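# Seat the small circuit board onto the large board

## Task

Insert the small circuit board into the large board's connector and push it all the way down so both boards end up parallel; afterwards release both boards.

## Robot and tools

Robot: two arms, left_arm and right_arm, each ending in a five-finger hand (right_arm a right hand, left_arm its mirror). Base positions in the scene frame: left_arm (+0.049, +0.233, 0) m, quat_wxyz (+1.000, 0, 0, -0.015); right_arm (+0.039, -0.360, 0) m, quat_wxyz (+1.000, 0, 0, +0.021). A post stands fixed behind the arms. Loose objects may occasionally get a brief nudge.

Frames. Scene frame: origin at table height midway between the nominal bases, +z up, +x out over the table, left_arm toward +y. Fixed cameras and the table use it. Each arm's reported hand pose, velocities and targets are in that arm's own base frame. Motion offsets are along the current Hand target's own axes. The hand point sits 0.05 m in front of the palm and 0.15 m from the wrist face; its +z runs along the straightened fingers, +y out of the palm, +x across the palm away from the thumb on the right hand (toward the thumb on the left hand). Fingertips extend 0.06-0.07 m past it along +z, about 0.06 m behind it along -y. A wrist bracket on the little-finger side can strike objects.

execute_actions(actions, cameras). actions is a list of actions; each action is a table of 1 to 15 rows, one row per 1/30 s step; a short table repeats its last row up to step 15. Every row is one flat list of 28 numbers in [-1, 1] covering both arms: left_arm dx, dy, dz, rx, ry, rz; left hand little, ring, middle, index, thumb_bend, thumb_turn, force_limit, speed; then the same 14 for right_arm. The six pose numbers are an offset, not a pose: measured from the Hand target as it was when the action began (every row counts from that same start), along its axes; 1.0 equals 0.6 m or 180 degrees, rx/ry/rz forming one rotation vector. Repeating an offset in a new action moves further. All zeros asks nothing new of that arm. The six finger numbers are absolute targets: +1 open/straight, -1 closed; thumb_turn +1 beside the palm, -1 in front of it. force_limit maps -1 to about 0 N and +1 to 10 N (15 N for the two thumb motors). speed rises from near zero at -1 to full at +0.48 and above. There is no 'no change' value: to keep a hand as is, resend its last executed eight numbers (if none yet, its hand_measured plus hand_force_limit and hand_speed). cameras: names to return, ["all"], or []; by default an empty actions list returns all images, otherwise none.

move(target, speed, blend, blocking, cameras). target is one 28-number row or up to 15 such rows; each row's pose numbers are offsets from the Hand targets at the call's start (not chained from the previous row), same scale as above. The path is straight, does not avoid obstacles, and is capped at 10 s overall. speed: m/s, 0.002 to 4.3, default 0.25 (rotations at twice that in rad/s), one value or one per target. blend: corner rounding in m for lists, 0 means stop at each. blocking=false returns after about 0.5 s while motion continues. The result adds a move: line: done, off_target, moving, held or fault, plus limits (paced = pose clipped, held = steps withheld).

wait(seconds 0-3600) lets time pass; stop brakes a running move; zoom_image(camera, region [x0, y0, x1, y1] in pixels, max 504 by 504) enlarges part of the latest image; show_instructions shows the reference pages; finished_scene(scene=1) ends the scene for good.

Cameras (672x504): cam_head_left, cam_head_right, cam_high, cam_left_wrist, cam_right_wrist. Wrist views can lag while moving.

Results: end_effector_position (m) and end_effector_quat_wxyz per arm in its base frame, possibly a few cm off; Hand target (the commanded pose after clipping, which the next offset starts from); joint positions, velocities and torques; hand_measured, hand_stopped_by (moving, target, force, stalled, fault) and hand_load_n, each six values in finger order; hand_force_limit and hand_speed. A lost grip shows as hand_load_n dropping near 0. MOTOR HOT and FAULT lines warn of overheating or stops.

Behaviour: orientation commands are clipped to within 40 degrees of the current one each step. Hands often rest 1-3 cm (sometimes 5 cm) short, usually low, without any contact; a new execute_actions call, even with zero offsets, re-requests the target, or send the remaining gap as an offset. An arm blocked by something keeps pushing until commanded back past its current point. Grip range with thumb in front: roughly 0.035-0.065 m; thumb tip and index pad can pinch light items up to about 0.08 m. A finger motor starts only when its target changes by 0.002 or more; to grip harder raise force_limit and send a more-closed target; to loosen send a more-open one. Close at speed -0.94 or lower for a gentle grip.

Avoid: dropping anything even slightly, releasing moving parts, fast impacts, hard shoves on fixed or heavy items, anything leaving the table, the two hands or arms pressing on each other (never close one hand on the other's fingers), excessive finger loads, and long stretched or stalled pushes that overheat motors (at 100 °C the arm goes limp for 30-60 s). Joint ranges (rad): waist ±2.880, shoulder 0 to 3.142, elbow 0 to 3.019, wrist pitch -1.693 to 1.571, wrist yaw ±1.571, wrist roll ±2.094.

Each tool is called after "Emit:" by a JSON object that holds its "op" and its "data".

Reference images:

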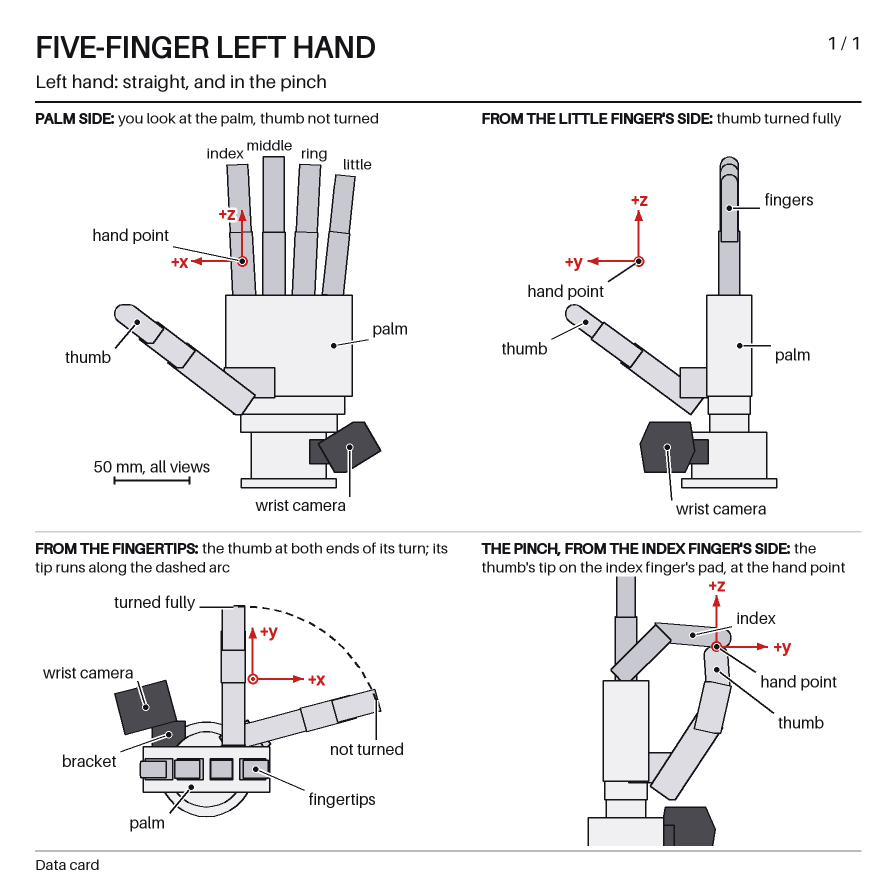

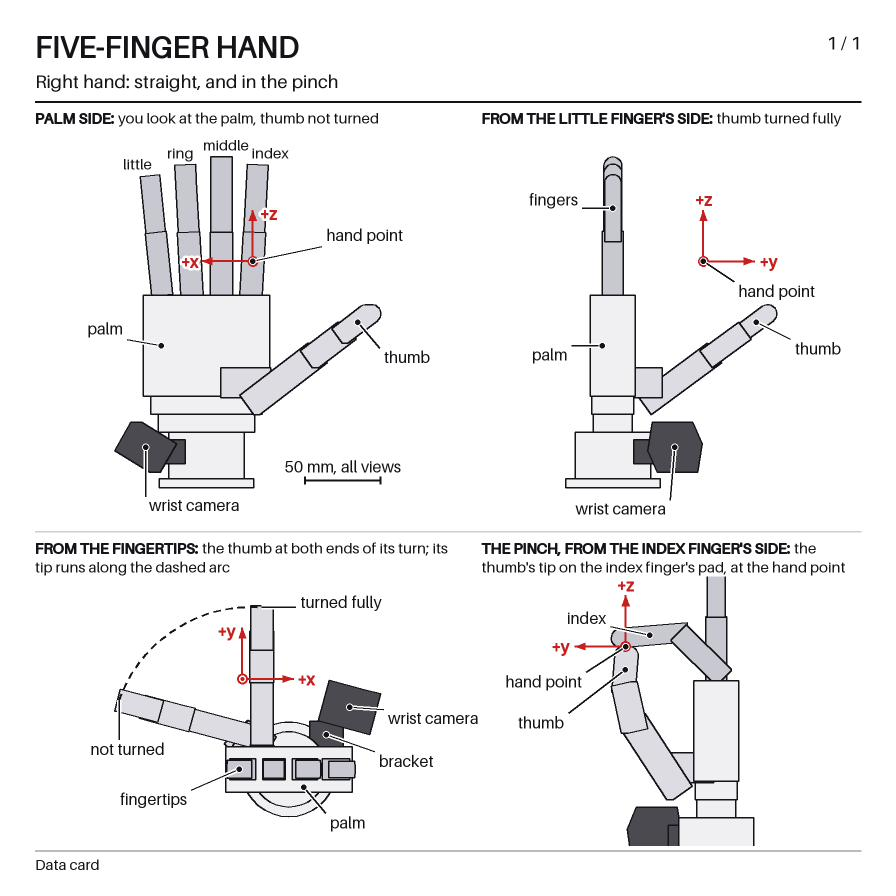

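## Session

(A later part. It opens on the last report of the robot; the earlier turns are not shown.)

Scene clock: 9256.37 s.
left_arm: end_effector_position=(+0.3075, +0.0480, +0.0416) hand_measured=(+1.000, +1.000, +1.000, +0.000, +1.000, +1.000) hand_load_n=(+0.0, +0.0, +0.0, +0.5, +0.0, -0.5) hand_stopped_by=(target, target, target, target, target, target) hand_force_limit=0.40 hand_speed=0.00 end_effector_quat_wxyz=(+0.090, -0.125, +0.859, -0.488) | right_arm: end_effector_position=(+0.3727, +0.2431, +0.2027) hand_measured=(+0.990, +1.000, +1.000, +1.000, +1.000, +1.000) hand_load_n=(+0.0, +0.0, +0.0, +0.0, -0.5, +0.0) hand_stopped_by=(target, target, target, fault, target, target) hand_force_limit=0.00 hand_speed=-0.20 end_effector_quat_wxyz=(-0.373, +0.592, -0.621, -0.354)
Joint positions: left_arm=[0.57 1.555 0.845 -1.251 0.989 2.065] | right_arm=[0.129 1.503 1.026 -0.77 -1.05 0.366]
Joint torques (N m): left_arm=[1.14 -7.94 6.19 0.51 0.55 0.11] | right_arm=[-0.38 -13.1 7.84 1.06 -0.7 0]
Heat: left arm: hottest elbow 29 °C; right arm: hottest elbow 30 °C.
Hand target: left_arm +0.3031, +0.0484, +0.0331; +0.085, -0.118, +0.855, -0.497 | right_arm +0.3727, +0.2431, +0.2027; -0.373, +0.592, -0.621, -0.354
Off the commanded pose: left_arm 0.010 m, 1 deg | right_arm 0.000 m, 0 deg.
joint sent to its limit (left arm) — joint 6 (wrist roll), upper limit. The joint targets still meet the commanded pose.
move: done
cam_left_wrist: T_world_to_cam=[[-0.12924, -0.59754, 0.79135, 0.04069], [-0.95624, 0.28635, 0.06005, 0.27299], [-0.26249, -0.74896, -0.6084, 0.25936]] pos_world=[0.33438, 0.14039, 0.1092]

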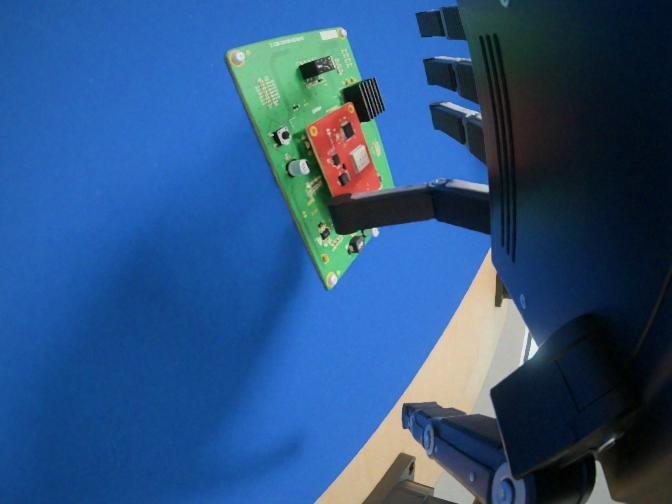

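Emit:
{"op": "move", "data": {"target": [[0.0011,0.0161,0.0018,0,0,0,1,1,1,0,1,1,0.4,0,0,0,0,0,0,0,0.99,1,1,1,1,1,0,-0.2]], "speed": 0.05, "cameras": ["cam_left_wrist"]}}

Emit:
{"op": "zoom_image", "data": {"camera": "cam_left_wrist", "region": [240, 110, 400, 270]}}

Scene clock: 9272.50 s.
left_arm: end_effector_position=(+0.3067, +0.0517, +0.0329) hand_measured=(+1.000, +1.000, +1.000, +0.000, +1.000, +1.000) hand_load_n=(+0.0, +0.0, +0.0, +0.0, +0.0, +0.0) hand_stopped_by=(target, target, target, target, target, target) hand_force_limit=0.40 hand_speed=0.00 end_effector_quat_wxyz=(+0.091, -0.128, +0.860, -0.485) | right_arm: end_effector_position=(+0.3727, +0.2431, +0.2027) hand_measured=(+0.990, +1.000, +1.000, +1.000, +1.000, +1.000) hand_load_n=(+0.0, +0.0, +0.0, +0.0, +0.0, +0.0) hand_stopped_by=(target, target, target, fault, target, target) hand_force_limit=0.00 hand_speed=-0.20 end_effector_quat_wxyz=(-0.373, +0.592, -0.621, -0.354)
Joint positions: left_arm=[0.579 1.571 0.838 -1.226 0.983 2.065] | right_arm=[0.129 1.503 1.026 -0.77 -1.05 0.366]
Joint torques (N m): left_arm=[0.56 -8.18 5.82 0.43 0.52 0.11] | right_arm=[-0.38 -13.1 7.88 1.05 -0.71 0]
Heat: left arm: hottest elbow 29 °C; right arm: hottest elbow 30 °C.
Hand target: left_arm +0.3016, +0.0520, +0.0240; +0.085, -0.119, +0.855, -0.497 | right_arm +0.3727, +0.2431, +0.2027; -0.373, +0.592, -0.621, -0.354
Off the commanded pose: left_arm 0.010 m, 2 deg | right_arm 0.000 m, 0 deg.
joint sent to its limit (left arm) — joint 6 (wrist roll), upper limit. The joint targets still meet the commanded pose.
move: done
cam_left_wrist: T_world_to_cam=[[-0.12364, -0.60283, 0.78824, 0.0483], [-0.95789, 0.27996, 0.06385, 0.27231], [-0.25917, -0.74714, -0.61205, 0.25565]] pos_world=[0.33307, 0.14389, 0.10101]

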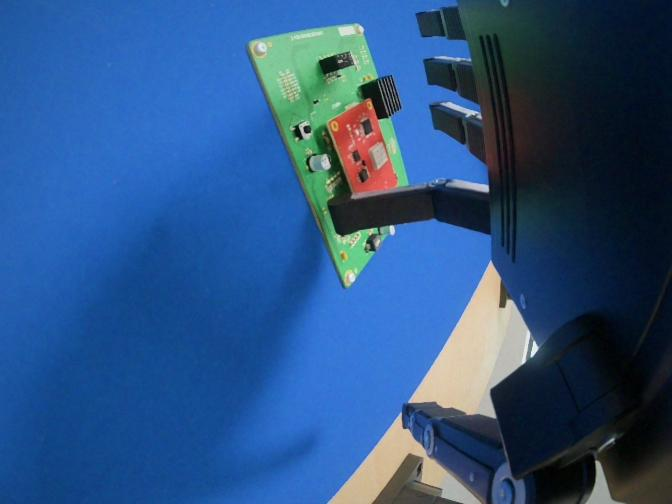

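Scaled by 3.150 from the camera's image (finer frame: 960x720).

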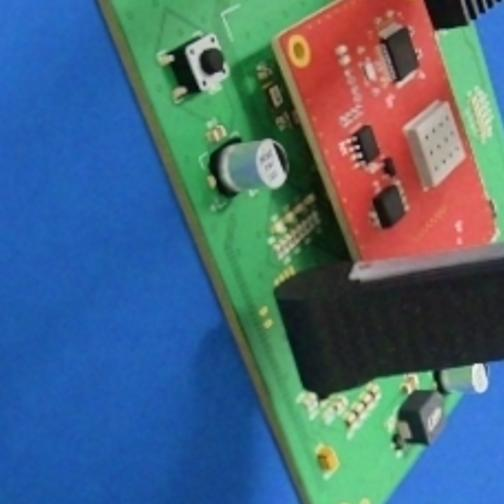

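Emit:
{"op": "move", "data": {"target": [[-0.0013,0.0022,-0.0037,0,0,0,1,1,1,0,1,1,0.4,0,0,0,0,0,0,0,0.99,1,1,1,1,1,0,-0.2]], "speed": 0.05, "cameras": ["cam_left_wrist"]}}

Emit:
{"op": "zoom_image", "data": {"camera": "cam_left_wrist", "region": [240, 110, 400, 270]}}

Scene clock: 9288.33 s.
left_arm: end_effector_position=(+0.3059, +0.0538, +0.0325) hand_measured=(+1.000, +1.000, +1.000, +0.000, +1.000, +1.000) hand_load_n=(+0.0, +0.0, -0.5, +0.0, +0.0, +0.0) hand_stopped_by=(target, target, target, target, target, target) hand_force_limit=0.40 hand_speed=0.00 end_effector_quat_wxyz=(+0.091, -0.130, +0.861, -0.483) | right_arm: end_effector_position=(+0.3727, +0.2431, +0.2027) hand_measured=(+0.990, +1.000, +1.000, +1.000, +1.000, +1.000) hand_load_n=(+0.0, +0.0, +0.0, +0.0, +0.0, +0.0) hand_stopped_by=(target, target, target, fault, target, target) hand_force_limit=0.00 hand_speed=-0.20 end_effector_quat_wxyz=(-0.373, +0.592, -0.621, -0.354)
Joint positions: left_arm=[0.585 1.571 0.838 -1.226 0.979 2.065] | right_arm=[0.129 1.503 1.026 -0.77 -1.05 0.366]
Joint torques (N m): left_arm=[0.62 -8.35 6.34 0.21 0.44 0.07] | right_arm=[-0.44 -12.98 7.91 1.1 -0.71 0]
Heat: left arm: hottest elbow 29 °C; right arm: hottest elbow 30 °C.
Hand target: left_arm +0.3016, +0.0547, +0.0241; +0.085, -0.119, +0.855, -0.497 | right_arm +0.3727, +0.2431, +0.2027; -0.373, +0.592, -0.621, -0.354
Off the commanded pose: left_arm 0.010 m, 2 deg | right_arm 0.000 m, 0 deg.
joint sent to its limit (left arm) — joint 6 (wrist roll), upper limit. The joint targets still meet the commanded pose.
move: done
cam_left_wrist: T_world_to_cam=[[-0.11978, -0.60563, 0.78668, 0.04876], [-0.95884, 0.27604, 0.06652, 0.27145], [-0.25744, -0.74633, -0.61377, 0.25617]] pos_world=[0.33207, 0.14579, 0.10081]

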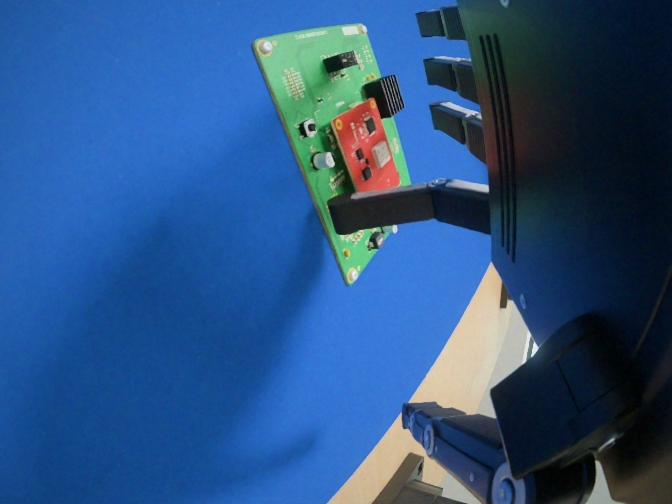

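Scaled by 3.150 from the camera's image (finer frame: 960x720).

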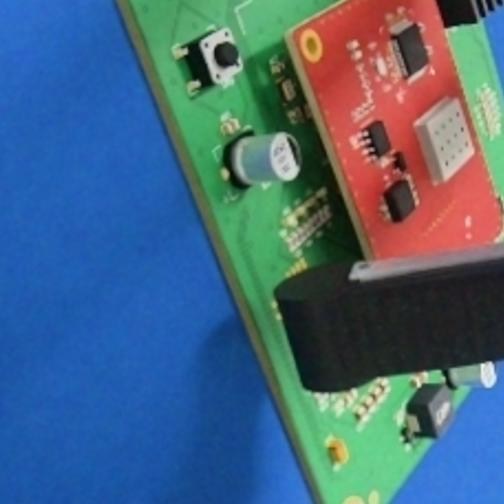

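Emit:
{"op": "execute_actions", "data": {"actions": [[[0.0008,0.00233,0.00157,0.00054,0.00088,-0.0016,1,1,1,0,1,1,0.4,0,0,0,0,0,0,0,0.99,1,1,1,1,1,0,-0.2]]]}}

Emit:
{"op": "execute_actions", "data": {"actions": [[[0.0008,0.00233,0.00157,0.00054,0.00088,-0.0016,1,1,1,0,1,1,0.4,0,0,0,0,0,0,0,0.99,1,1,1,1,1,0,-0.2]]]}}

Emit:
{"op": "execute_actions", "data": {"actions": [[[0.0008,0.00233,0.00157,0.00054,0.00088,-0.0016,1,1,1,0,1,1,0.4,0,0,0,0,0,0,0,0.99,1,1,1,1,1,0,-0.2]]]}}

Scene clock: 9297.87 s.
left_arm: end_effector_position=(+0.3052, +0.0534, +0.0304) hand_measured=(+1.000, +1.000, +1.000, +0.000, +1.000, +1.000) hand_load_n=(+0.0, +0.0, +0.0, +0.0, +0.0, +0.0) hand_stopped_by=(target, target, target, target, target, target) hand_force_limit=0.40 hand_speed=0.00 end_effector_quat_wxyz=(+0.088, -0.131, +0.860, -0.485) | right_arm: end_effector_position=(+0.3727, +0.2431, +0.2027) hand_measured=(+0.990, +1.000, +1.000, +1.000, +1.000, +1.000) hand_load_n=(+0.0, +0.0, +0.0, +0.0, +0.0, +0.0) hand_stopped_by=(target, target, target, fault, target, target) hand_force_limit=0.00 hand_speed=-0.20 end_effector_quat_wxyz=(-0.373, +0.592, -0.621, -0.354)
Joint positions: left_arm=[0.585 1.579 0.838 -1.226 0.979 2.065] | right_arm=[0.129 1.503 1.026 -0.77 -1.05 0.366]
Joint torques (N m): left_arm=[0.26 -8.18 6.28 0.53 0.49 0.09] | right_arm=[-0.44 -13.39 7.95 1.06 -0.71 0]
Heat: left arm: hottest elbow 29 °C; right arm: hottest elbow 30 °C.
Hand target: left_arm +0.3012, +0.0545, +0.0223; +0.083, -0.120, +0.855, -0.498 | right_arm +0.3727, +0.2431, +0.2027; -0.373, +0.592, -0.621, -0.354
Off the commanded pose: left_arm 0.009 m, 2 deg | right_arm 0.000 m, 0 deg.
joint sent to its limit (left arm) — joint 6 (wrist roll), upper limit. The joint targets still meet the commanded pose.

Scene clock: 9298.57 s.
left_arm: end_effector_position=(+0.3047, +0.0531, +0.0287) hand_measured=(+1.000, +1.000, +1.000, +0.000, +1.000, +1.000) hand_load_n=(+0.0, +0.0, +0.0, +0.0, +0.0, -0.5) hand_stopped_by=(target, target, target, target, target, target) hand_force_limit=0.40 hand_speed=0.00 end_effector_quat_wxyz=(+0.085, -0.133, +0.860, -0.486) | right_arm: end_effector_position=(+0.3727, +0.2431, +0.2027) hand_measured=(+0.990, +1.000, +1.000, +1.000, +1.000, +1.000) hand_load_n=(+0.0, +0.0, +0.0, +0.0, +0.0, +0.0) hand_stopped_by=(target, target, target, fault, target, target) hand_force_limit=0.00 hand_speed=-0.20 end_effector_quat_wxyz=(-0.373, +0.592, -0.621, -0.354)
Joint positions: left_arm=[0.585 1.585 0.838 -1.226 0.979 2.065] | right_arm=[0.129 1.503 1.026 -0.77 -1.05 0.366]
Joint torques (N m): left_arm=[-0.03 -8.82 6.2 0.34 0.51 0.11] | right_arm=[-0.56 -12.81 7.91 1.03 -0.71 0.01]
Heat: left arm: hottest elbow 29 °C; right arm: hottest elbow 30 °C.
Hand target: left_arm +0.3008, +0.0542, +0.0207; +0.080, -0.121, +0.854, -0.499 | right_arm +0.3727, +0.2431, +0.2027; -0.373, +0.592, -0.621, -0.354
Off the commanded pose: left_arm 0.009 m, 2 deg | right_arm 0.000 m, 0 deg.
joint sent to its limit (left arm) — joint 6 (wrist roll), upper limit. The joint targets still meet the commanded pose.

Scene clock: 9299.27 s.
left_arm: end_effector_position=(+0.3041, +0.0527, +0.0270) hand_measured=(+1.000, +1.000, +1.000, +0.000, +1.000, +1.000) hand_load_n=(+0.0, +0.0, +0.0, +0.0, +0.0, +0.0) hand_stopped_by=(target, target, target, target, target, target) hand_force_limit=0.40 hand_speed=0.00 end_effector_quat_wxyz=(+0.083, -0.134, +0.859, -0.487) | right_arm: end_effector_position=(+0.3727, +0.2431, +0.2027) hand_measured=(+0.990, +1.000, +1.000, +1.000, +1.000, +1.000) hand_load_n=(+0.0, +0.0, +0.0, +0.0, +0.0, +0.0) hand_stopped_by=(target, target, target, fault, target, target) hand_force_limit=0.00 hand_speed=-0.20 end_effector_quat_wxyz=(-0.373, +0.592, -0.621, -0.354)
Joint positions: left_arm=[0.585 1.592 0.838 -1.226 0.979 2.065] | right_arm=[0.129 1.503 1.026 -0.77 -1.05 0.366]
Joint torques (N m): left_arm=[1.08 -8.06 6.3 0.29 0.47 0.1] | right_arm=[-0.32 -13.16 7.87 1.03 -0.73 0]
Heat: left arm: hottest elbow 29 °C; right arm: hottest elbow 30 °C.
Hand target: left_arm +0.3004, +0.0540, +0.0190; +0.078, -0.123, +0.854, -0.500 | right_arm +0.3727, +0.2431, +0.2027; -0.373, +0.592, -0.621, -0.354
Off the commanded pose: left_arm 0.009 m, 2 deg | right_arm 0.000 m, 0 deg.
joint sent to its limit (left arm) — joint 6 (wrist roll), upper limit. The joint targets still meet the commanded pose.

Emit:
{"op": "execute_actions", "data": {"actions": [[[0.0004,0.00117,0.00079,0.00027,0.00044,-0.0008,1,1,1,0,1,1,0.4,0,0,0,0,0,0,0,0.99,1,1,1,1,1,0,-0.2]]]}}

Emit:
{"op": "execute_actions", "data": {"actions": [[[0.0004,0.00117,0.00079,0.00027,0.00044,-0.0008,1,1,1,0,1,1,0.4,0,0,0,0,0,0,0,0.99,1,1,1,1,1,0,-0.2]]]}}

Emit:
{"op": "execute_actions", "data": {"actions": [[[0.0004,0.00117,0.00079,0.00027,0.00044,-0.0008,1,1,1,0,1,1,0.4,0,0,0,0,0,0,0,0.99,1,1,1,1,1,0,-0.2]]], "cameras": ["cam_left_wrist"]}}

Emit:
{"op": "zoom_image", "data": {"camera": "cam_left_wrist", "region": [240, 110, 400, 270]}}

Scene clock: 9306.80 s.
left_arm: end_effector_position=(+0.3039, +0.0525, +0.0262) hand_measured=(+1.000, +1.000, +1.000, +0.000, +1.000, +1.000) hand_load_n=(+0.0, -0.5, +0.0, +0.0, +0.0, +0.0) hand_stopped_by=(target, target, target, target, target, target) hand_force_limit=0.40 hand_speed=0.00 end_effector_quat_wxyz=(+0.082, -0.135, +0.859, -0.487) | right_arm: end_effector_position=(+0.3727, +0.2431, +0.2027) hand_measured=(+0.990, +1.000, +1.000, +1.000, +1.000, +1.000) hand_load_n=(+0.0, +0.0, +0.0, +0.0, +0.0, +0.0) hand_stopped_by=(target, target, target, fault, target, target) hand_force_limit=0.00 hand_speed=-0.20 end_effector_quat_wxyz=(-0.373, +0.592, -0.621, -0.354)
Joint positions: left_arm=[0.585 1.595 0.838 -1.226 0.979 2.065] | right_arm=[0.129 1.503 1.026 -0.77 -1.05 0.366]
Joint torques (N m): left_arm=[0.91 -9.05 6.32 0.18 0.52 0.02] | right_arm=[-0.38 -13.16 7.92 1.01 -0.73 0.01]
Heat: left arm: hottest elbow 29 °C; right arm: hottest elbow 30 °C.
Hand target: left_arm +0.3002, +0.0538, +0.0181; +0.077, -0.124, +0.853, -0.501 | right_arm +0.3727, +0.2431, +0.2027; -0.373, +0.592, -0.621, -0.354
Off the commanded pose: left_arm 0.009 m, 2 deg | right_arm 0.000 m, 0 deg.
joint sent to its limit (left arm) — joint 6 (wrist roll), upper limit. The joint targets still meet the commanded pose.

Scene clock: 9307.50 s.
left_arm: end_effector_position=(+0.3037, +0.0524, +0.0256) hand_measured=(+1.000, +1.000, +1.000, +0.000, +1.000, +1.000) hand_load_n=(+0.0, +0.0, +0.0, +0.0, +0.0, +0.0) hand_stopped_by=(target, target, target, target, target, target) hand_force_limit=0.40 hand_speed=0.00 end_effector_quat_wxyz=(+0.081, -0.135, +0.859, -0.488) | right_arm: end_effector_position=(+0.3727, +0.2431, +0.2027) hand_measured=(+0.990, +1.000, +1.000, +1.000, +1.000, +1.000) hand_load_n=(+0.0, +0.0, +0.0, +0.0, -0.5, +0.0) hand_stopped_by=(target, target, target, fault, target, target) hand_force_limit=0.00 hand_speed=-0.20 end_effector_quat_wxyz=(-0.373, +0.592, -0.621, -0.354)
Joint positions: left_arm=[0.585 1.597 0.838 -1.226 0.979 2.065] | right_arm=[0.129 1.503 1.026 -0.77 -1.05 0.366]
Joint torques (N m): left_arm=[0.44 -7.94 6.43 0.29 0.5 0.05] | right_arm=[-0.79 -13.33 7.91 0.99 -0.7 -0.02]
Heat: left arm: hottest elbow 29 °C; right arm: hottest elbow 30 °C.
Hand target: left_arm +0.3000, +0.0537, +0.0173; +0.076, -0.124, +0.853, -0.501 | right_arm +0.3727, +0.2431, +0.2027; -0.373, +0.592, -0.621, -0.354
Off the commanded pose: left_arm 0.009 m, 2 deg | right_arm 0.000 m, 0 deg.
joint sent to its limit (left arm) — joint 6 (wrist roll), upper limit. The joint targets still meet the commanded pose.

Scene clock: 9308.20 s.
left_arm: end_effector_position=(+0.3036, +0.0523, +0.0255) hand_measured=(+1.000, +1.000, +1.000, +0.000, +1.000, +1.000) hand_load_n=(+0.0, +0.0, +0.0, +0.0, +0.0, +0.0) hand_stopped_by=(target, target, target, target, target, target) hand_force_limit=0.40 hand_speed=0.00 end_effector_quat_wxyz=(+0.080, -0.136, +0.858, -0.488) | right_arm: end_effector_position=(+0.3727, +0.2431, +0.2027) hand_measured=(+0.990, +1.000, +1.000, +1.000, +1.000, +1.000) hand_load_n=(+0.0, +0.0, +0.0, +0.0, -0.5, +0.0) hand_stopped_by=(target, target, target, fault, target, target) hand_force_limit=0.00 hand_speed=-0.20 end_effector_quat_wxyz=(-0.373, +0.592, -0.621, -0.354)
Joint positions: left_arm=[0.585 1.598 0.838 -1.226 0.979 2.065] | right_arm=[0.129 1.503 1.026 -0.77 -1.05 0.366]
Joint torques (N m): left_arm=[0.91 -8.53 6.24 0.44 0.48 0.08] | right_arm=[-0.32 -13.22 7.91 1.01 -0.7 0.01]
Heat: left arm: hottest elbow 29 °C; right arm: hottest elbow 30 °C.
Hand target: left_arm +0.2998, +0.0536, +0.0164; +0.075, -0.125, +0.853, -0.502 | right_arm +0.3727, +0.2431, +0.2027; -0.373, +0.592, -0.621, -0.354
Off the commanded pose: left_arm 0.010 m, 2 deg | right_arm 0.000 m, 0 deg.
joint sent to its limit (left arm) — joint 6 (wrist roll), upper limit. The joint targets still meet the commanded pose.
cam_left_wrist: T_world_to_cam=[[-0.10208, -0.59418, 0.79783, 0.04693], [-0.95711, 0.27726, 0.08403, 0.26909], [-0.27113, -0.75503, -0.59701, 0.25432]] pos_world=[0.33129, 0.1453, 0.09178]

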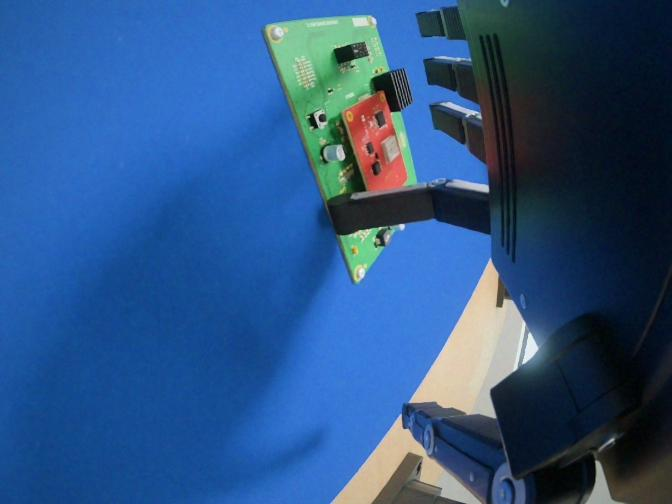

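Scaled by 3.150 from the camera's image (finer frame: 960x720).

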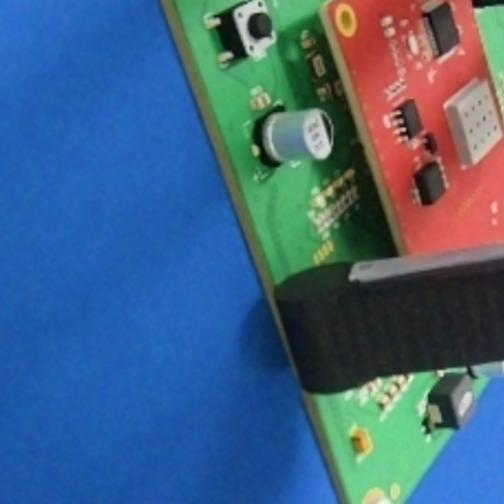

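Emit:
{"op": "move", "data": {"target": [[-0.0004,-0.1459,-0.0811,0,0,0,1,1,1,0,1,1,0.4,0,0,0,0,0,0,0,0.99,1,1,1,1,1,0,-0.2],[0.0892,-0.3367,-0.025,-0.2575,-0.2742,-0.467,1,1,1,1,1,1,0.4,0,0,0,0,0,0,0,0.99,1,1,1,1,1,0,-0.2]], "speed": 0.2, "cameras": ["cam_left_wrist","cam_head_left","cam_high"]}}

Scene clock: 9397.70 s.
left_arm: end_effector_position=(+0.2563, -0.0419, +0.1853) hand_measured=(+1.000, +1.000, +1.000, +1.000, +1.000, +1.000) hand_load_n=(+0.0, +0.0, +0.0, +0.0, +0.0, +0.0) hand_stopped_by=(target, target, target, target, target, target) hand_force_limit=0.40 hand_speed=0.00 end_effector_quat_wxyz=(+0.010, +0.821, -0.571, -0.011) | right_arm: end_effector_position=(+0.3727, +0.2431, +0.2027) hand_measured=(+0.990, +1.000, +1.000, +1.000, +1.000, +1.000) hand_load_n=(+0.0, +0.0, +0.0, +0.5, +0.0, +0.0) hand_stopped_by=(target, target, target, fault, target, target) hand_force_limit=0.00 hand_speed=-0.20 end_effector_quat_wxyz=(-0.373, +0.592, -0.621, -0.354)
Joint positions: left_arm=[0.03 1.156 1.018 -1.461 0.003 -0.325] | right_arm=[0.129 1.503 1.026 -0.77 -1.05 0.366]
Joint torques (N m): left_arm=[-0.97 -3.72 15.62 0.27 -0.12 -0.09] | right_arm=[-0.73 -13.1 7.94 0.95 -0.7 -0.01]
Heat: left arm: hottest elbow 30 °C; right arm: hottest elbow 30 °C.
Hand target: left_arm +0.2726, -0.0433, +0.2003; +0.000, +0.822, -0.570, +0.000 | right_arm +0.3727, +0.2431, +0.2027; -0.373, +0.592, -0.621, -0.354
Off the commanded pose: left_arm 0.022 m, 2 deg | right_arm 0.000 m, 0 deg.
move: off_target (left_arm); target 2's new numbers were sent with left_arm's hand 0.022 m and 2 deg from that target
cam_left_wrist: T_world_to_cam=[[0.99425, 0.07275, -0.07862, -0.23208], [0.10346, -0.84246, 0.52873, -0.16465], [-0.02777, -0.53382, -0.84514, 0.25877]] pos_world=[0.25497, 0.01631, 0.28751]
Images, in order (width x height): cam_head_left 672x504, cam_high 672x504, cam_left_wrist 672x504.

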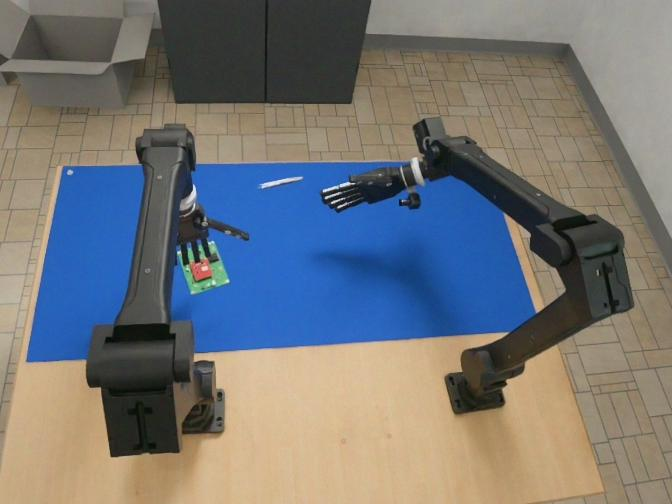

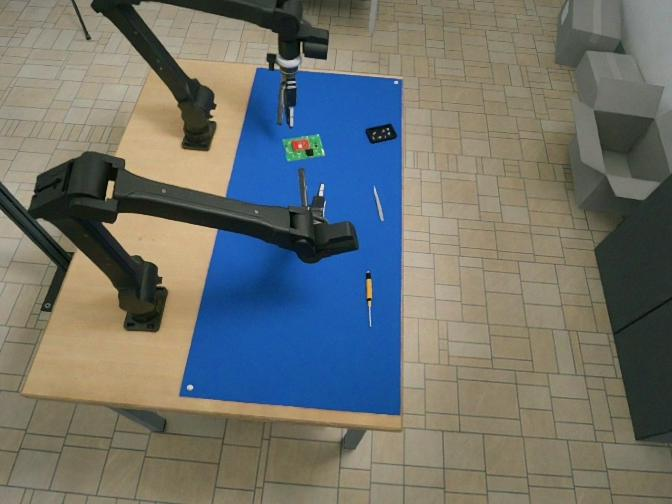

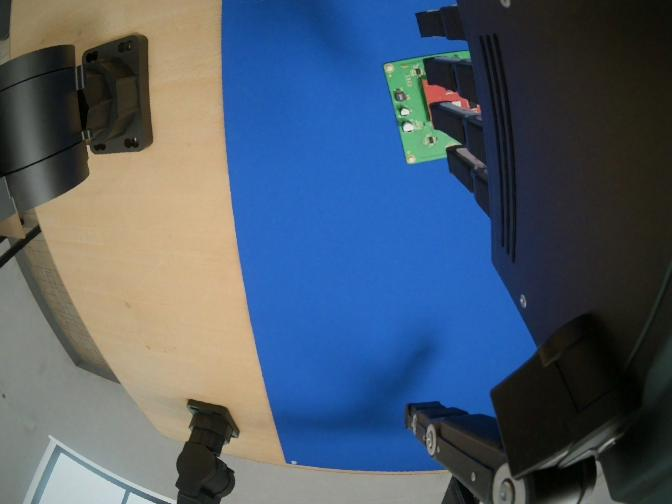

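Emit:
{"op": "execute_actions", "data": {"actions": [], "cameras": ["cam_left_wrist", "cam_head_left", "cam_head_right"]}}

Scene clock: 9420.40 s.
left_arm: end_effector_position=(+0.2563, -0.0419, +0.1853) hand_measured=(+1.000, +1.000, +1.000, +1.000, +1.000, +1.000) hand_load_n=(+0.0, +0.0, +0.0, +0.0, +0.0, +0.0) hand_stopped_by=(target, target, target, target, target, target) hand_force_limit=0.40 hand_speed=0.00 end_effector_quat_wxyz=(+0.010, +0.821, -0.571, -0.011) | right_arm: end_effector_position=(+0.3727, +0.2431, +0.2027) hand_measured=(+0.990, +1.000, +1.000, +1.000, +1.000, +1.000) hand_load_n=(+0.0, +0.0, +0.0, +0.0, +0.0, +0.0) hand_stopped_by=(target, target, target, fault, target, target) hand_force_limit=0.00 hand_speed=-0.20 end_effector_quat_wxyz=(-0.373, +0.592, -0.621, -0.354)
Joint positions: left_arm=[0.03 1.156 1.018 -1.461 0.003 -0.325] | right_arm=[0.129 1.503 1.026 -0.77 -1.05 0.366]
Joint velocities: within noise
Joint torques (N m): left_arm=[-0.15 -5.25 15.68 0.06 -0.06 -0.1] | right_arm=[-0.62 -13.22 7.86 1.02 -0.71 -0.02]
Heat: left arm: hottest elbow 32 °C; right arm: hottest elbow 30 °C.
Hand target: left_arm +0.2726, -0.0433, +0.2003; +0.000, +0.822, -0.570, +0.000 | right_arm +0.3727, +0.2431, +0.2027; -0.373, +0.592, -0.621, -0.354
Off the commanded pose: left_arm 0.022 m, 2 deg | right_arm 0.000 m, 0 deg.
camera_calibration:
cam_left_wrist: T_world_to_cam=[[0.99425, 0.07275, -0.07862, -0.23208], [0.10346, -0.84246, 0.52873, -0.16465], [-0.02777, -0.53382, -0.84514, 0.25877]] pos_world=[0.25497, 0.01631, 0.28751]
Images, in order (width x height): cam_head_left 672x504, cam_head_right 672x504, cam_left_wrist 672x504.

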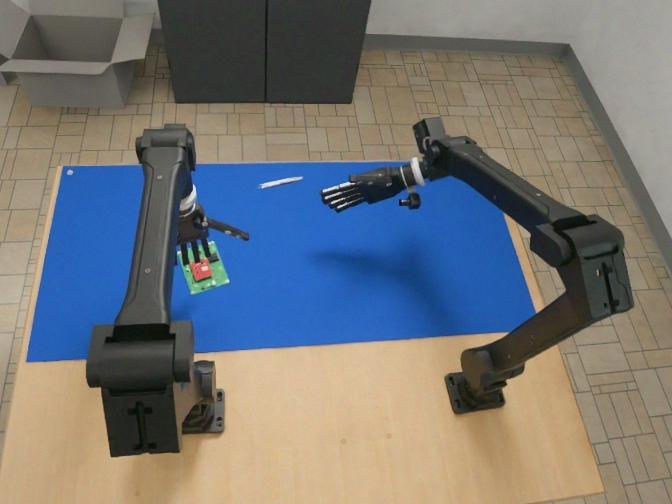

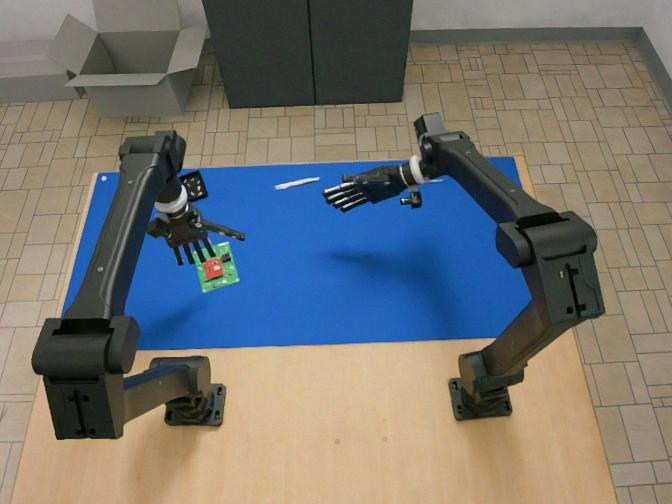

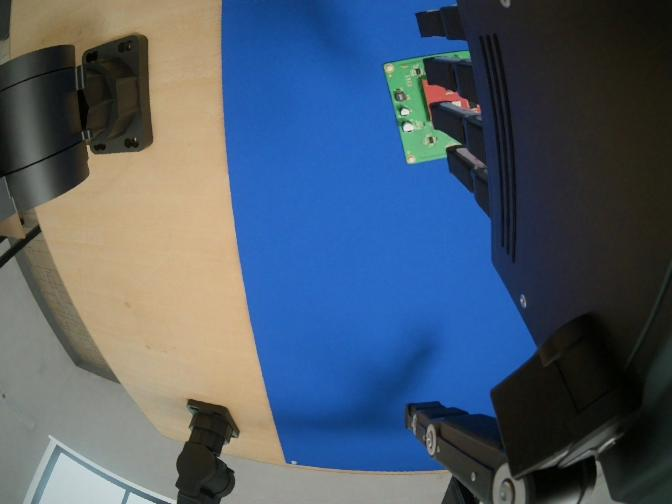

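Emit:
{"op": "move", "data": {"target": [0.0043,-0.0115,0.1,0,0,0,1,1,1,1,1,1,0.4,0,0,0,0,0,0,0,0.99,1,1,1,1,1,0,-0.2], "speed": 0.06, "cameras": ["cam_left_wrist"]}}

Scene clock: 9436.03 s.
left_arm: end_effector_position=(+0.2818, -0.0411, +0.1497) hand_measured=(+1.000, +1.000, +1.000, +1.000, +1.000, +1.000) hand_load_n=(+0.0, +0.0, +0.0, +0.0, +0.0, +0.0) hand_stopped_by=(target, target, target, target, target, target) hand_force_limit=0.40 hand_speed=0.00 end_effector_quat_wxyz=(-0.004, +0.821, -0.571, +0.008) | right_arm: end_effector_position=(+0.3727, +0.2431, +0.2027) hand_measured=(+0.990, +1.000, +1.000, +1.000, +1.000, +1.000) hand_load_n=(+0.0, +0.0, +0.0, +0.0, -0.5, +0.0) hand_stopped_by=(target, target, target, fault, target, target) hand_force_limit=0.00 hand_speed=-0.20 end_effector_quat_wxyz=(-0.373, +0.592, -0.621, -0.354)
Joint positions: left_arm=[0.03 1.21 0.972 -1.314 0.003 -0.326] | right_arm=[0.129 1.503 1.026 -0.77 -1.05 0.366]
Joint torques (N m): left_arm=[-0.5 -6.42 8.95 0.95 -0.11 -0.1] | right_arm=[-0.15 -13.04 7.82 1.05 -0.71 0]
Heat: left arm: hottest elbow 34 °C; right arm: hottest elbow 30 °C.
Hand target: left_arm +0.2799, -0.0433, +0.1403; +0.000, +0.822, -0.570, +0.000 | right_arm +0.3727, +0.2431, +0.2027; -0.373, +0.592, -0.621, -0.354
Off the commanded pose: left_arm 0.010 m, 1 deg | right_arm 0.000 m, 0 deg.
move: done
cam_left_wrist: T_world_to_cam=[[0.9968, 0.07319, -0.03214, -0.26794], [0.07907, -0.84354, 0.53121, -0.14138], [0.01177, -0.53206, -0.84663, 0.21888]] pos_world=[0.27568, 0.01681, 0.2518]

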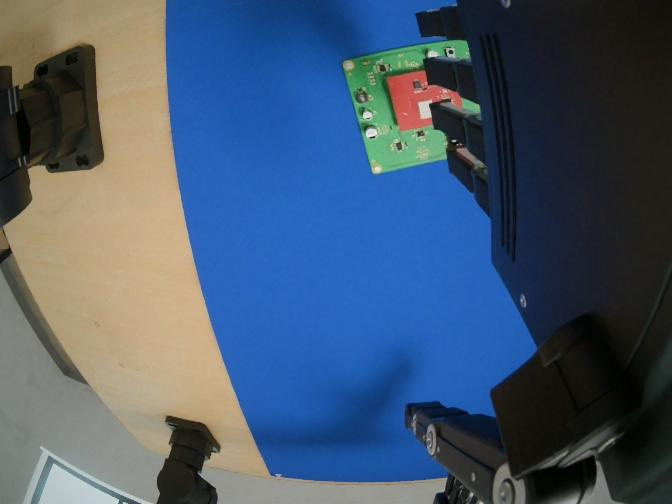

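Emit:
{"op": "zoom_image", "data": {"camera": "cam_left_wrist", "region": [330, 0, 510, 200]}}

Scaled by 2.520 from the camera's image (finer frame: 960x720).

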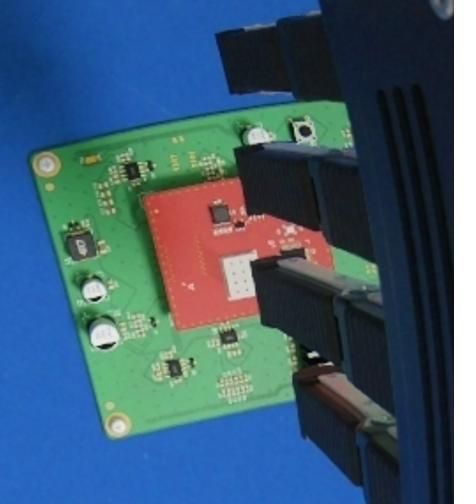

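Emit:
{"op": "zoom_image", "data": {"camera": "cam_left_wrist", "region": [340, 50, 450, 180]}}

Scaled by 3.877 from the camera's image (finer frame: 960x720).

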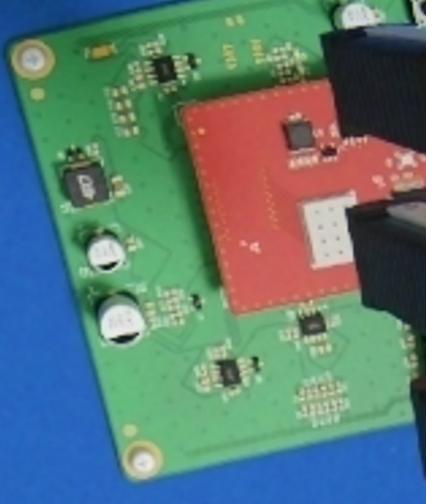

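Emit:
{"op": "move", "data": {"target": [-0.001,0.0155,0.0555,0,0,0,1,1,1,1,1,1,0.4,0,0,0,0,0,0,0,0.99,1,1,1,1,1,0,-0.2], "speed": 0.05, "cameras": ["cam_left_wrist"]}}

Emit:
{"op": "zoom_image", "data": {"camera": "cam_left_wrist", "region": [330, 20, 490, 200]}}

Scene clock: 9478.40 s.
left_arm: end_effector_position=(+0.2740, -0.0438, +0.1166) hand_measured=(+1.000, +1.000, +1.000, +1.000, +1.000, +1.000) hand_load_n=(+0.0, +0.0, +0.0, +0.0, -0.5, +0.0) hand_stopped_by=(target, target, target, target, target, target) hand_force_limit=0.40 hand_speed=0.00 end_effector_quat_wxyz=(-0.005, +0.821, -0.571, +0.009) | right_arm: end_effector_position=(+0.3727, +0.2431, +0.2027) hand_measured=(+0.990, +1.000, +1.000, +1.000, +1.000, +1.000) hand_load_n=(+0.0, +0.0, +0.0, +0.0, +0.0, -0.5) hand_stopped_by=(target, target, target, fault, target, target) hand_force_limit=0.00 hand_speed=-0.20 end_effector_quat_wxyz=(-0.373, +0.592, -0.621, -0.354)
Joint positions: left_arm=[0.022 1.214 0.885 -1.222 0.003 -0.333] | right_arm=[0.129 1.503 1.026 -0.77 -1.05 0.366]
Joint torques (N m): left_arm=[-0.62 -5.66 8.7 1.03 -0.11 -0.09] | right_arm=[-0.62 -13.1 7.91 1.01 -0.7 -0.02]
Heat: left arm: hottest elbow 35 °C; right arm: hottest elbow 30 °C.
Hand target: left_arm +0.2710, -0.0460, +0.1070; +0.000, +0.822, -0.570, +0.000 | right_arm +0.3727, +0.2431, +0.2027; -0.373, +0.592, -0.621, -0.354
Off the commanded pose: left_arm 0.010 m, 1 deg | right_arm 0.000 m, 0 deg.
move: done
cam_left_wrist: T_world_to_cam=[[0.99685, 0.07321, -0.03063, -0.26128], [0.07828, -0.84348, 0.53143, -0.1252], [0.01307, -0.53215, -0.84655, 0.1892]] pos_world=[0.26778, 0.01421, 0.2187]

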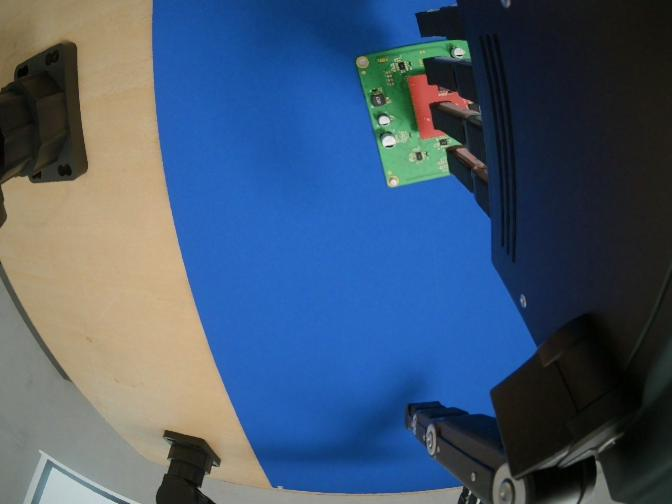

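Scaled by 2.800 from the camera's image (finer frame: 960x720).

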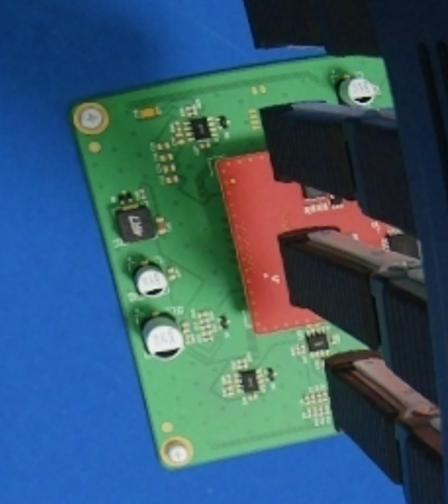

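Emit:
{"op": "move", "data": {"target": [-0.0015,0.0041,0.0267,0,0,0,1,1,1,1,1,1,0.4,0,0,0,0,0,0,0,0.99,1,1,1,1,1,0,-0.2], "speed": 0.03, "cameras": ["cam_left_wrist"]}}

Emit:
{"op": "zoom_image", "data": {"camera": "cam_left_wrist", "region": [330, 40, 490, 220]}}

Scene clock: 9492.60 s.
left_arm: end_effector_position=(+0.2720, -0.0439, +0.1005) hand_measured=(+1.000, +1.000, +1.000, +1.000, +1.000, +1.000) hand_load_n=(+0.0, +0.0, +0.0, +0.0, +0.0, +0.0) hand_stopped_by=(target, target, target, target, target, target) hand_force_limit=0.40 hand_speed=0.00 end_effector_quat_wxyz=(-0.005, +0.821, -0.571, +0.009) | right_arm: end_effector_position=(+0.3727, +0.2431, +0.2027) hand_measured=(+0.990, +1.000, +1.000, +1.000, +1.000, +1.000) hand_load_n=(+0.0, +0.0, +0.0, +0.0, +0.0, -0.5) hand_stopped_by=(target, target, target, fault, target, target) hand_force_limit=0.00 hand_speed=-0.20 end_effector_quat_wxyz=(-0.373, +0.592, -0.621, -0.354)
Joint positions: left_arm=[0.022 1.225 0.848 -1.175 0.003 -0.333] | right_arm=[0.129 1.503 1.026 -0.77 -1.05 0.366]
Joint torques (N m): left_arm=[-0.62 -6.18 8.34 0.65 -0.18 -0.12] | right_arm=[-0.5 -12.86 7.86 1.02 -0.69 0.01]
Heat: left arm: hottest elbow 34 °C; right arm: hottest elbow 30 °C.
Hand target: left_arm +0.2684, -0.0461, +0.0909; +0.000, +0.822, -0.570, +0.000 | right_arm +0.3727, +0.2431, +0.2027; -0.373, +0.592, -0.621, -0.354
Off the commanded pose: left_arm 0.010 m, 1 deg | right_arm 0.000 m, 0 deg.
move: done
cam_left_wrist: T_world_to_cam=[[0.99688, 0.07284, -0.03028, -0.25974], [0.07778, -0.84351, 0.53145, -0.11652], [0.01317, -0.53215, -0.84655, 0.17547]] pos_world=[0.26568, 0.01401, 0.2026]

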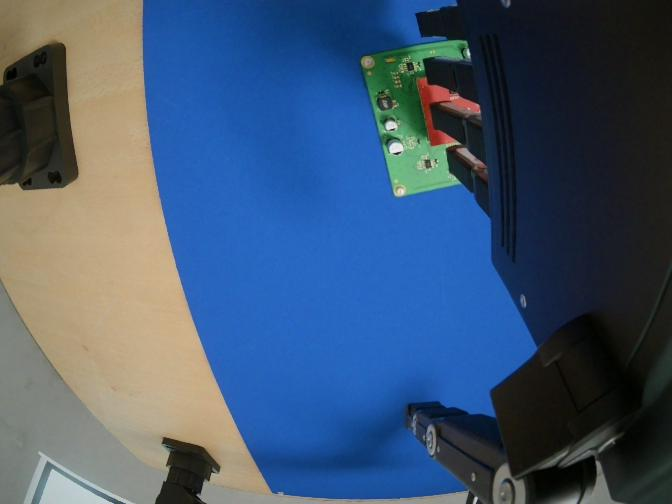

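Scaled by 2.800 from the camera's image (finer frame: 960x720).

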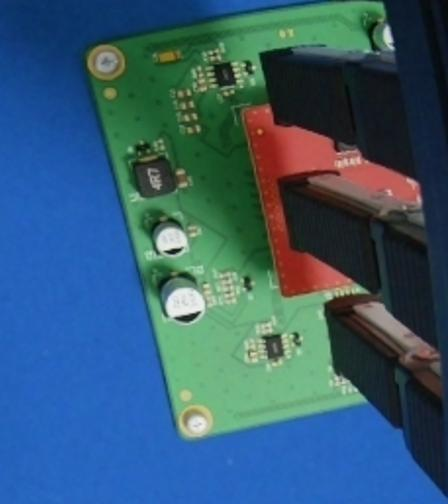

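Emit:
{"op": "move", "data": {"target": [-0.0005,0.0008,0.02,0,0,0,1,1,1,1,1,1,0.4,0,0,0,0,0,0,0,0.99,1,1,1,1,1,0,-0.2], "speed": 0.015, "cameras": ["cam_left_wrist"]}}

Emit:
{"op": "zoom_image", "data": {"camera": "cam_left_wrist", "region": [330, 40, 490, 220]}}

Scene clock: 9506.70 s.
left_arm: end_effector_position=(+0.2718, -0.0439, +0.0897) hand_measured=(+1.000, +1.000, +1.000, +1.000, +1.000, +1.000) hand_load_n=(+0.0, +0.0, -1.0, +0.0, +0.0, +0.0) hand_stopped_by=(target, target, target, target, target, target) hand_force_limit=0.40 hand_speed=0.00 end_effector_quat_wxyz=(-0.005, +0.821, -0.571, +0.009) | right_arm: end_effector_position=(+0.3727, +0.2431, +0.2027) hand_measured=(+0.990, +1.000, +1.000, +1.000, +1.000, +1.000) hand_load_n=(+0.0, +0.0, +0.0, +0.0, +0.0, +0.0) hand_stopped_by=(target, target, target, fault, target, target) hand_force_limit=0.00 hand_speed=-0.20 end_effector_quat_wxyz=(-0.373, +0.592, -0.621, -0.354)
Joint positions: left_arm=[0.022 1.237 0.827 -1.142 0.003 -0.333] | right_arm=[0.129 1.503 1.026 -0.77 -1.05 0.366]
Joint torques (N m): left_arm=[-0.21 -4.78 8.31 0.95 -0.12 -0.07] | right_arm=[-0.56 -13.22 7.76 0.98 -0.7 -0.03]
Heat: left arm: hottest elbow 33 °C; right arm: hottest elbow 30 °C.
Hand target: left_arm +0.2679, -0.0460, +0.0789; +0.000, +0.822, -0.570, +0.000 | right_arm +0.3727, +0.2431, +0.2027; -0.373, +0.592, -0.621, -0.354
Off the commanded pose: left_arm 0.012 m, 1 deg | right_arm 0.000 m, 0 deg.
move: off_target (left_arm)
cam_left_wrist: T_world_to_cam=[[0.99689, 0.07283, -0.02992, -0.25994], [0.07758, -0.84352, 0.53147, -0.11066], [0.01347, -0.53214, -0.84655, 0.16616]] pos_world=[0.26548, 0.01401, 0.1917]

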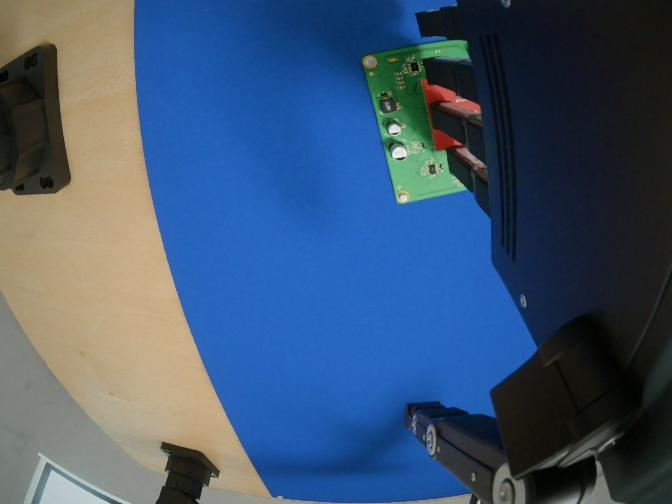

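Scaled by 2.800 from the camera's image (finer frame: 960x720).

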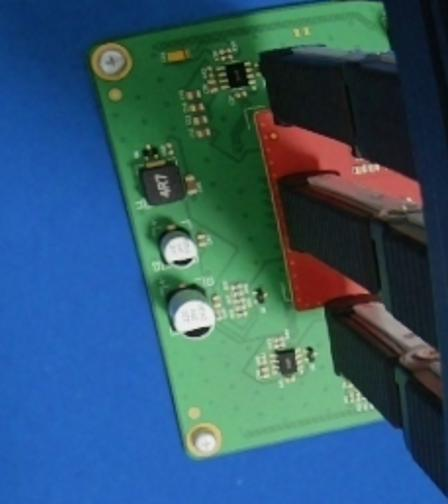

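Emit:
{"op": "zoom_image", "data": {"camera": "cam_left_wrist", "region": [405, 70, 465, 160]}}

Scaled by 5.600 from the camera's image (finer frame: 960x720).

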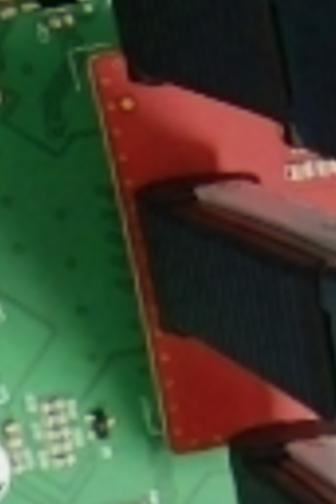

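Emit:
{"op": "move", "data": {"target": [0,0,0.0133,0,0,0,1,1,1,1,1,1,0.4,0,0,0,0,0,0,0,0.99,1,1,1,1,1,0,-0.2], "speed": 0.01, "cameras": ["cam_left_wrist"]}}

Emit:
{"op": "zoom_image", "data": {"camera": "cam_left_wrist", "region": [405, 70, 465, 160]}}

Scene clock: 9530.90 s.
left_arm: end_effector_position=(+0.2716, -0.0438, +0.0885) hand_measured=(+1.000, +1.000, +1.000, +1.000, +1.000, +1.000) hand_load_n=(+0.0, +0.0, -4.5, +0.0, +0.0, +0.0) hand_stopped_by=(target, target, target, target, target, target) hand_force_limit=0.40 hand_speed=0.00 end_effector_quat_wxyz=(-0.005, +0.821, -0.571, +0.009) | right_arm: end_effector_position=(+0.3727, +0.2431, +0.2027) hand_measured=(+0.990, +1.000, +1.000, +1.000, +1.000, +1.000) hand_load_n=(+0.0, +0.0, +0.0, +0.0, +0.0, +0.0) hand_stopped_by=(target, target, target, fault, target, target) hand_force_limit=0.00 hand_speed=-0.20 end_effector_quat_wxyz=(-0.373, +0.592, -0.621, -0.354)
Joint positions: left_arm=[0.022 1.237 0.824 -1.137 0.002 -0.333] | right_arm=[0.129 1.503 1.026 -0.77 -1.05 0.366]
Joint torques (N m): left_arm=[-1.26 -3.9 7.23 1.88 -0.07 -0.08] | right_arm=[-0.5 -13.33 7.88 0.96 -0.7 -0.04]
Heat: left arm: hottest elbow 32 °C; right arm: hottest elbow 30 °C.
Hand target: left_arm +0.2678, -0.0459, +0.0709; +0.000, +0.822, -0.570, +0.000 | right_arm +0.3727, +0.2431, +0.2027; -0.373, +0.592, -0.621, -0.354
Off the commanded pose: left_arm 0.018 m, 1 deg | right_arm 0.000 m, 0 deg.
move: off_target (left_arm)
cam_left_wrist: T_world_to_cam=[[0.99693, 0.07287, -0.02872, -0.25992], [0.07698, -0.84376, 0.53117, -0.10975], [0.01447, -0.53175, -0.84678, 0.16506]] pos_world=[0.26518, 0.0141, 0.1906]

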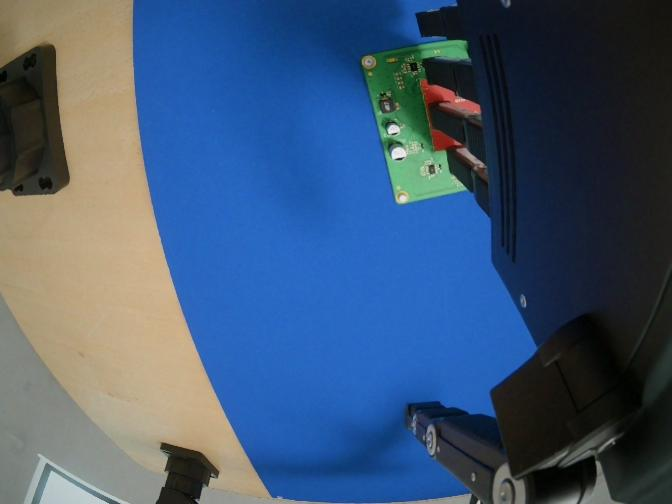

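Scaled by 5.600 from the camera's image (finer frame: 960x720).

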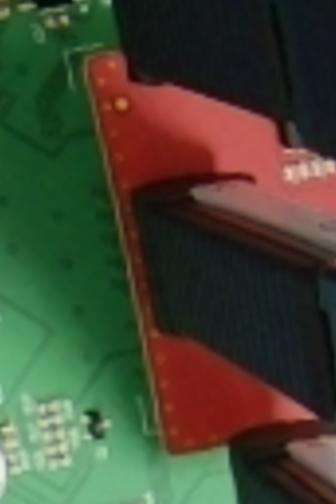

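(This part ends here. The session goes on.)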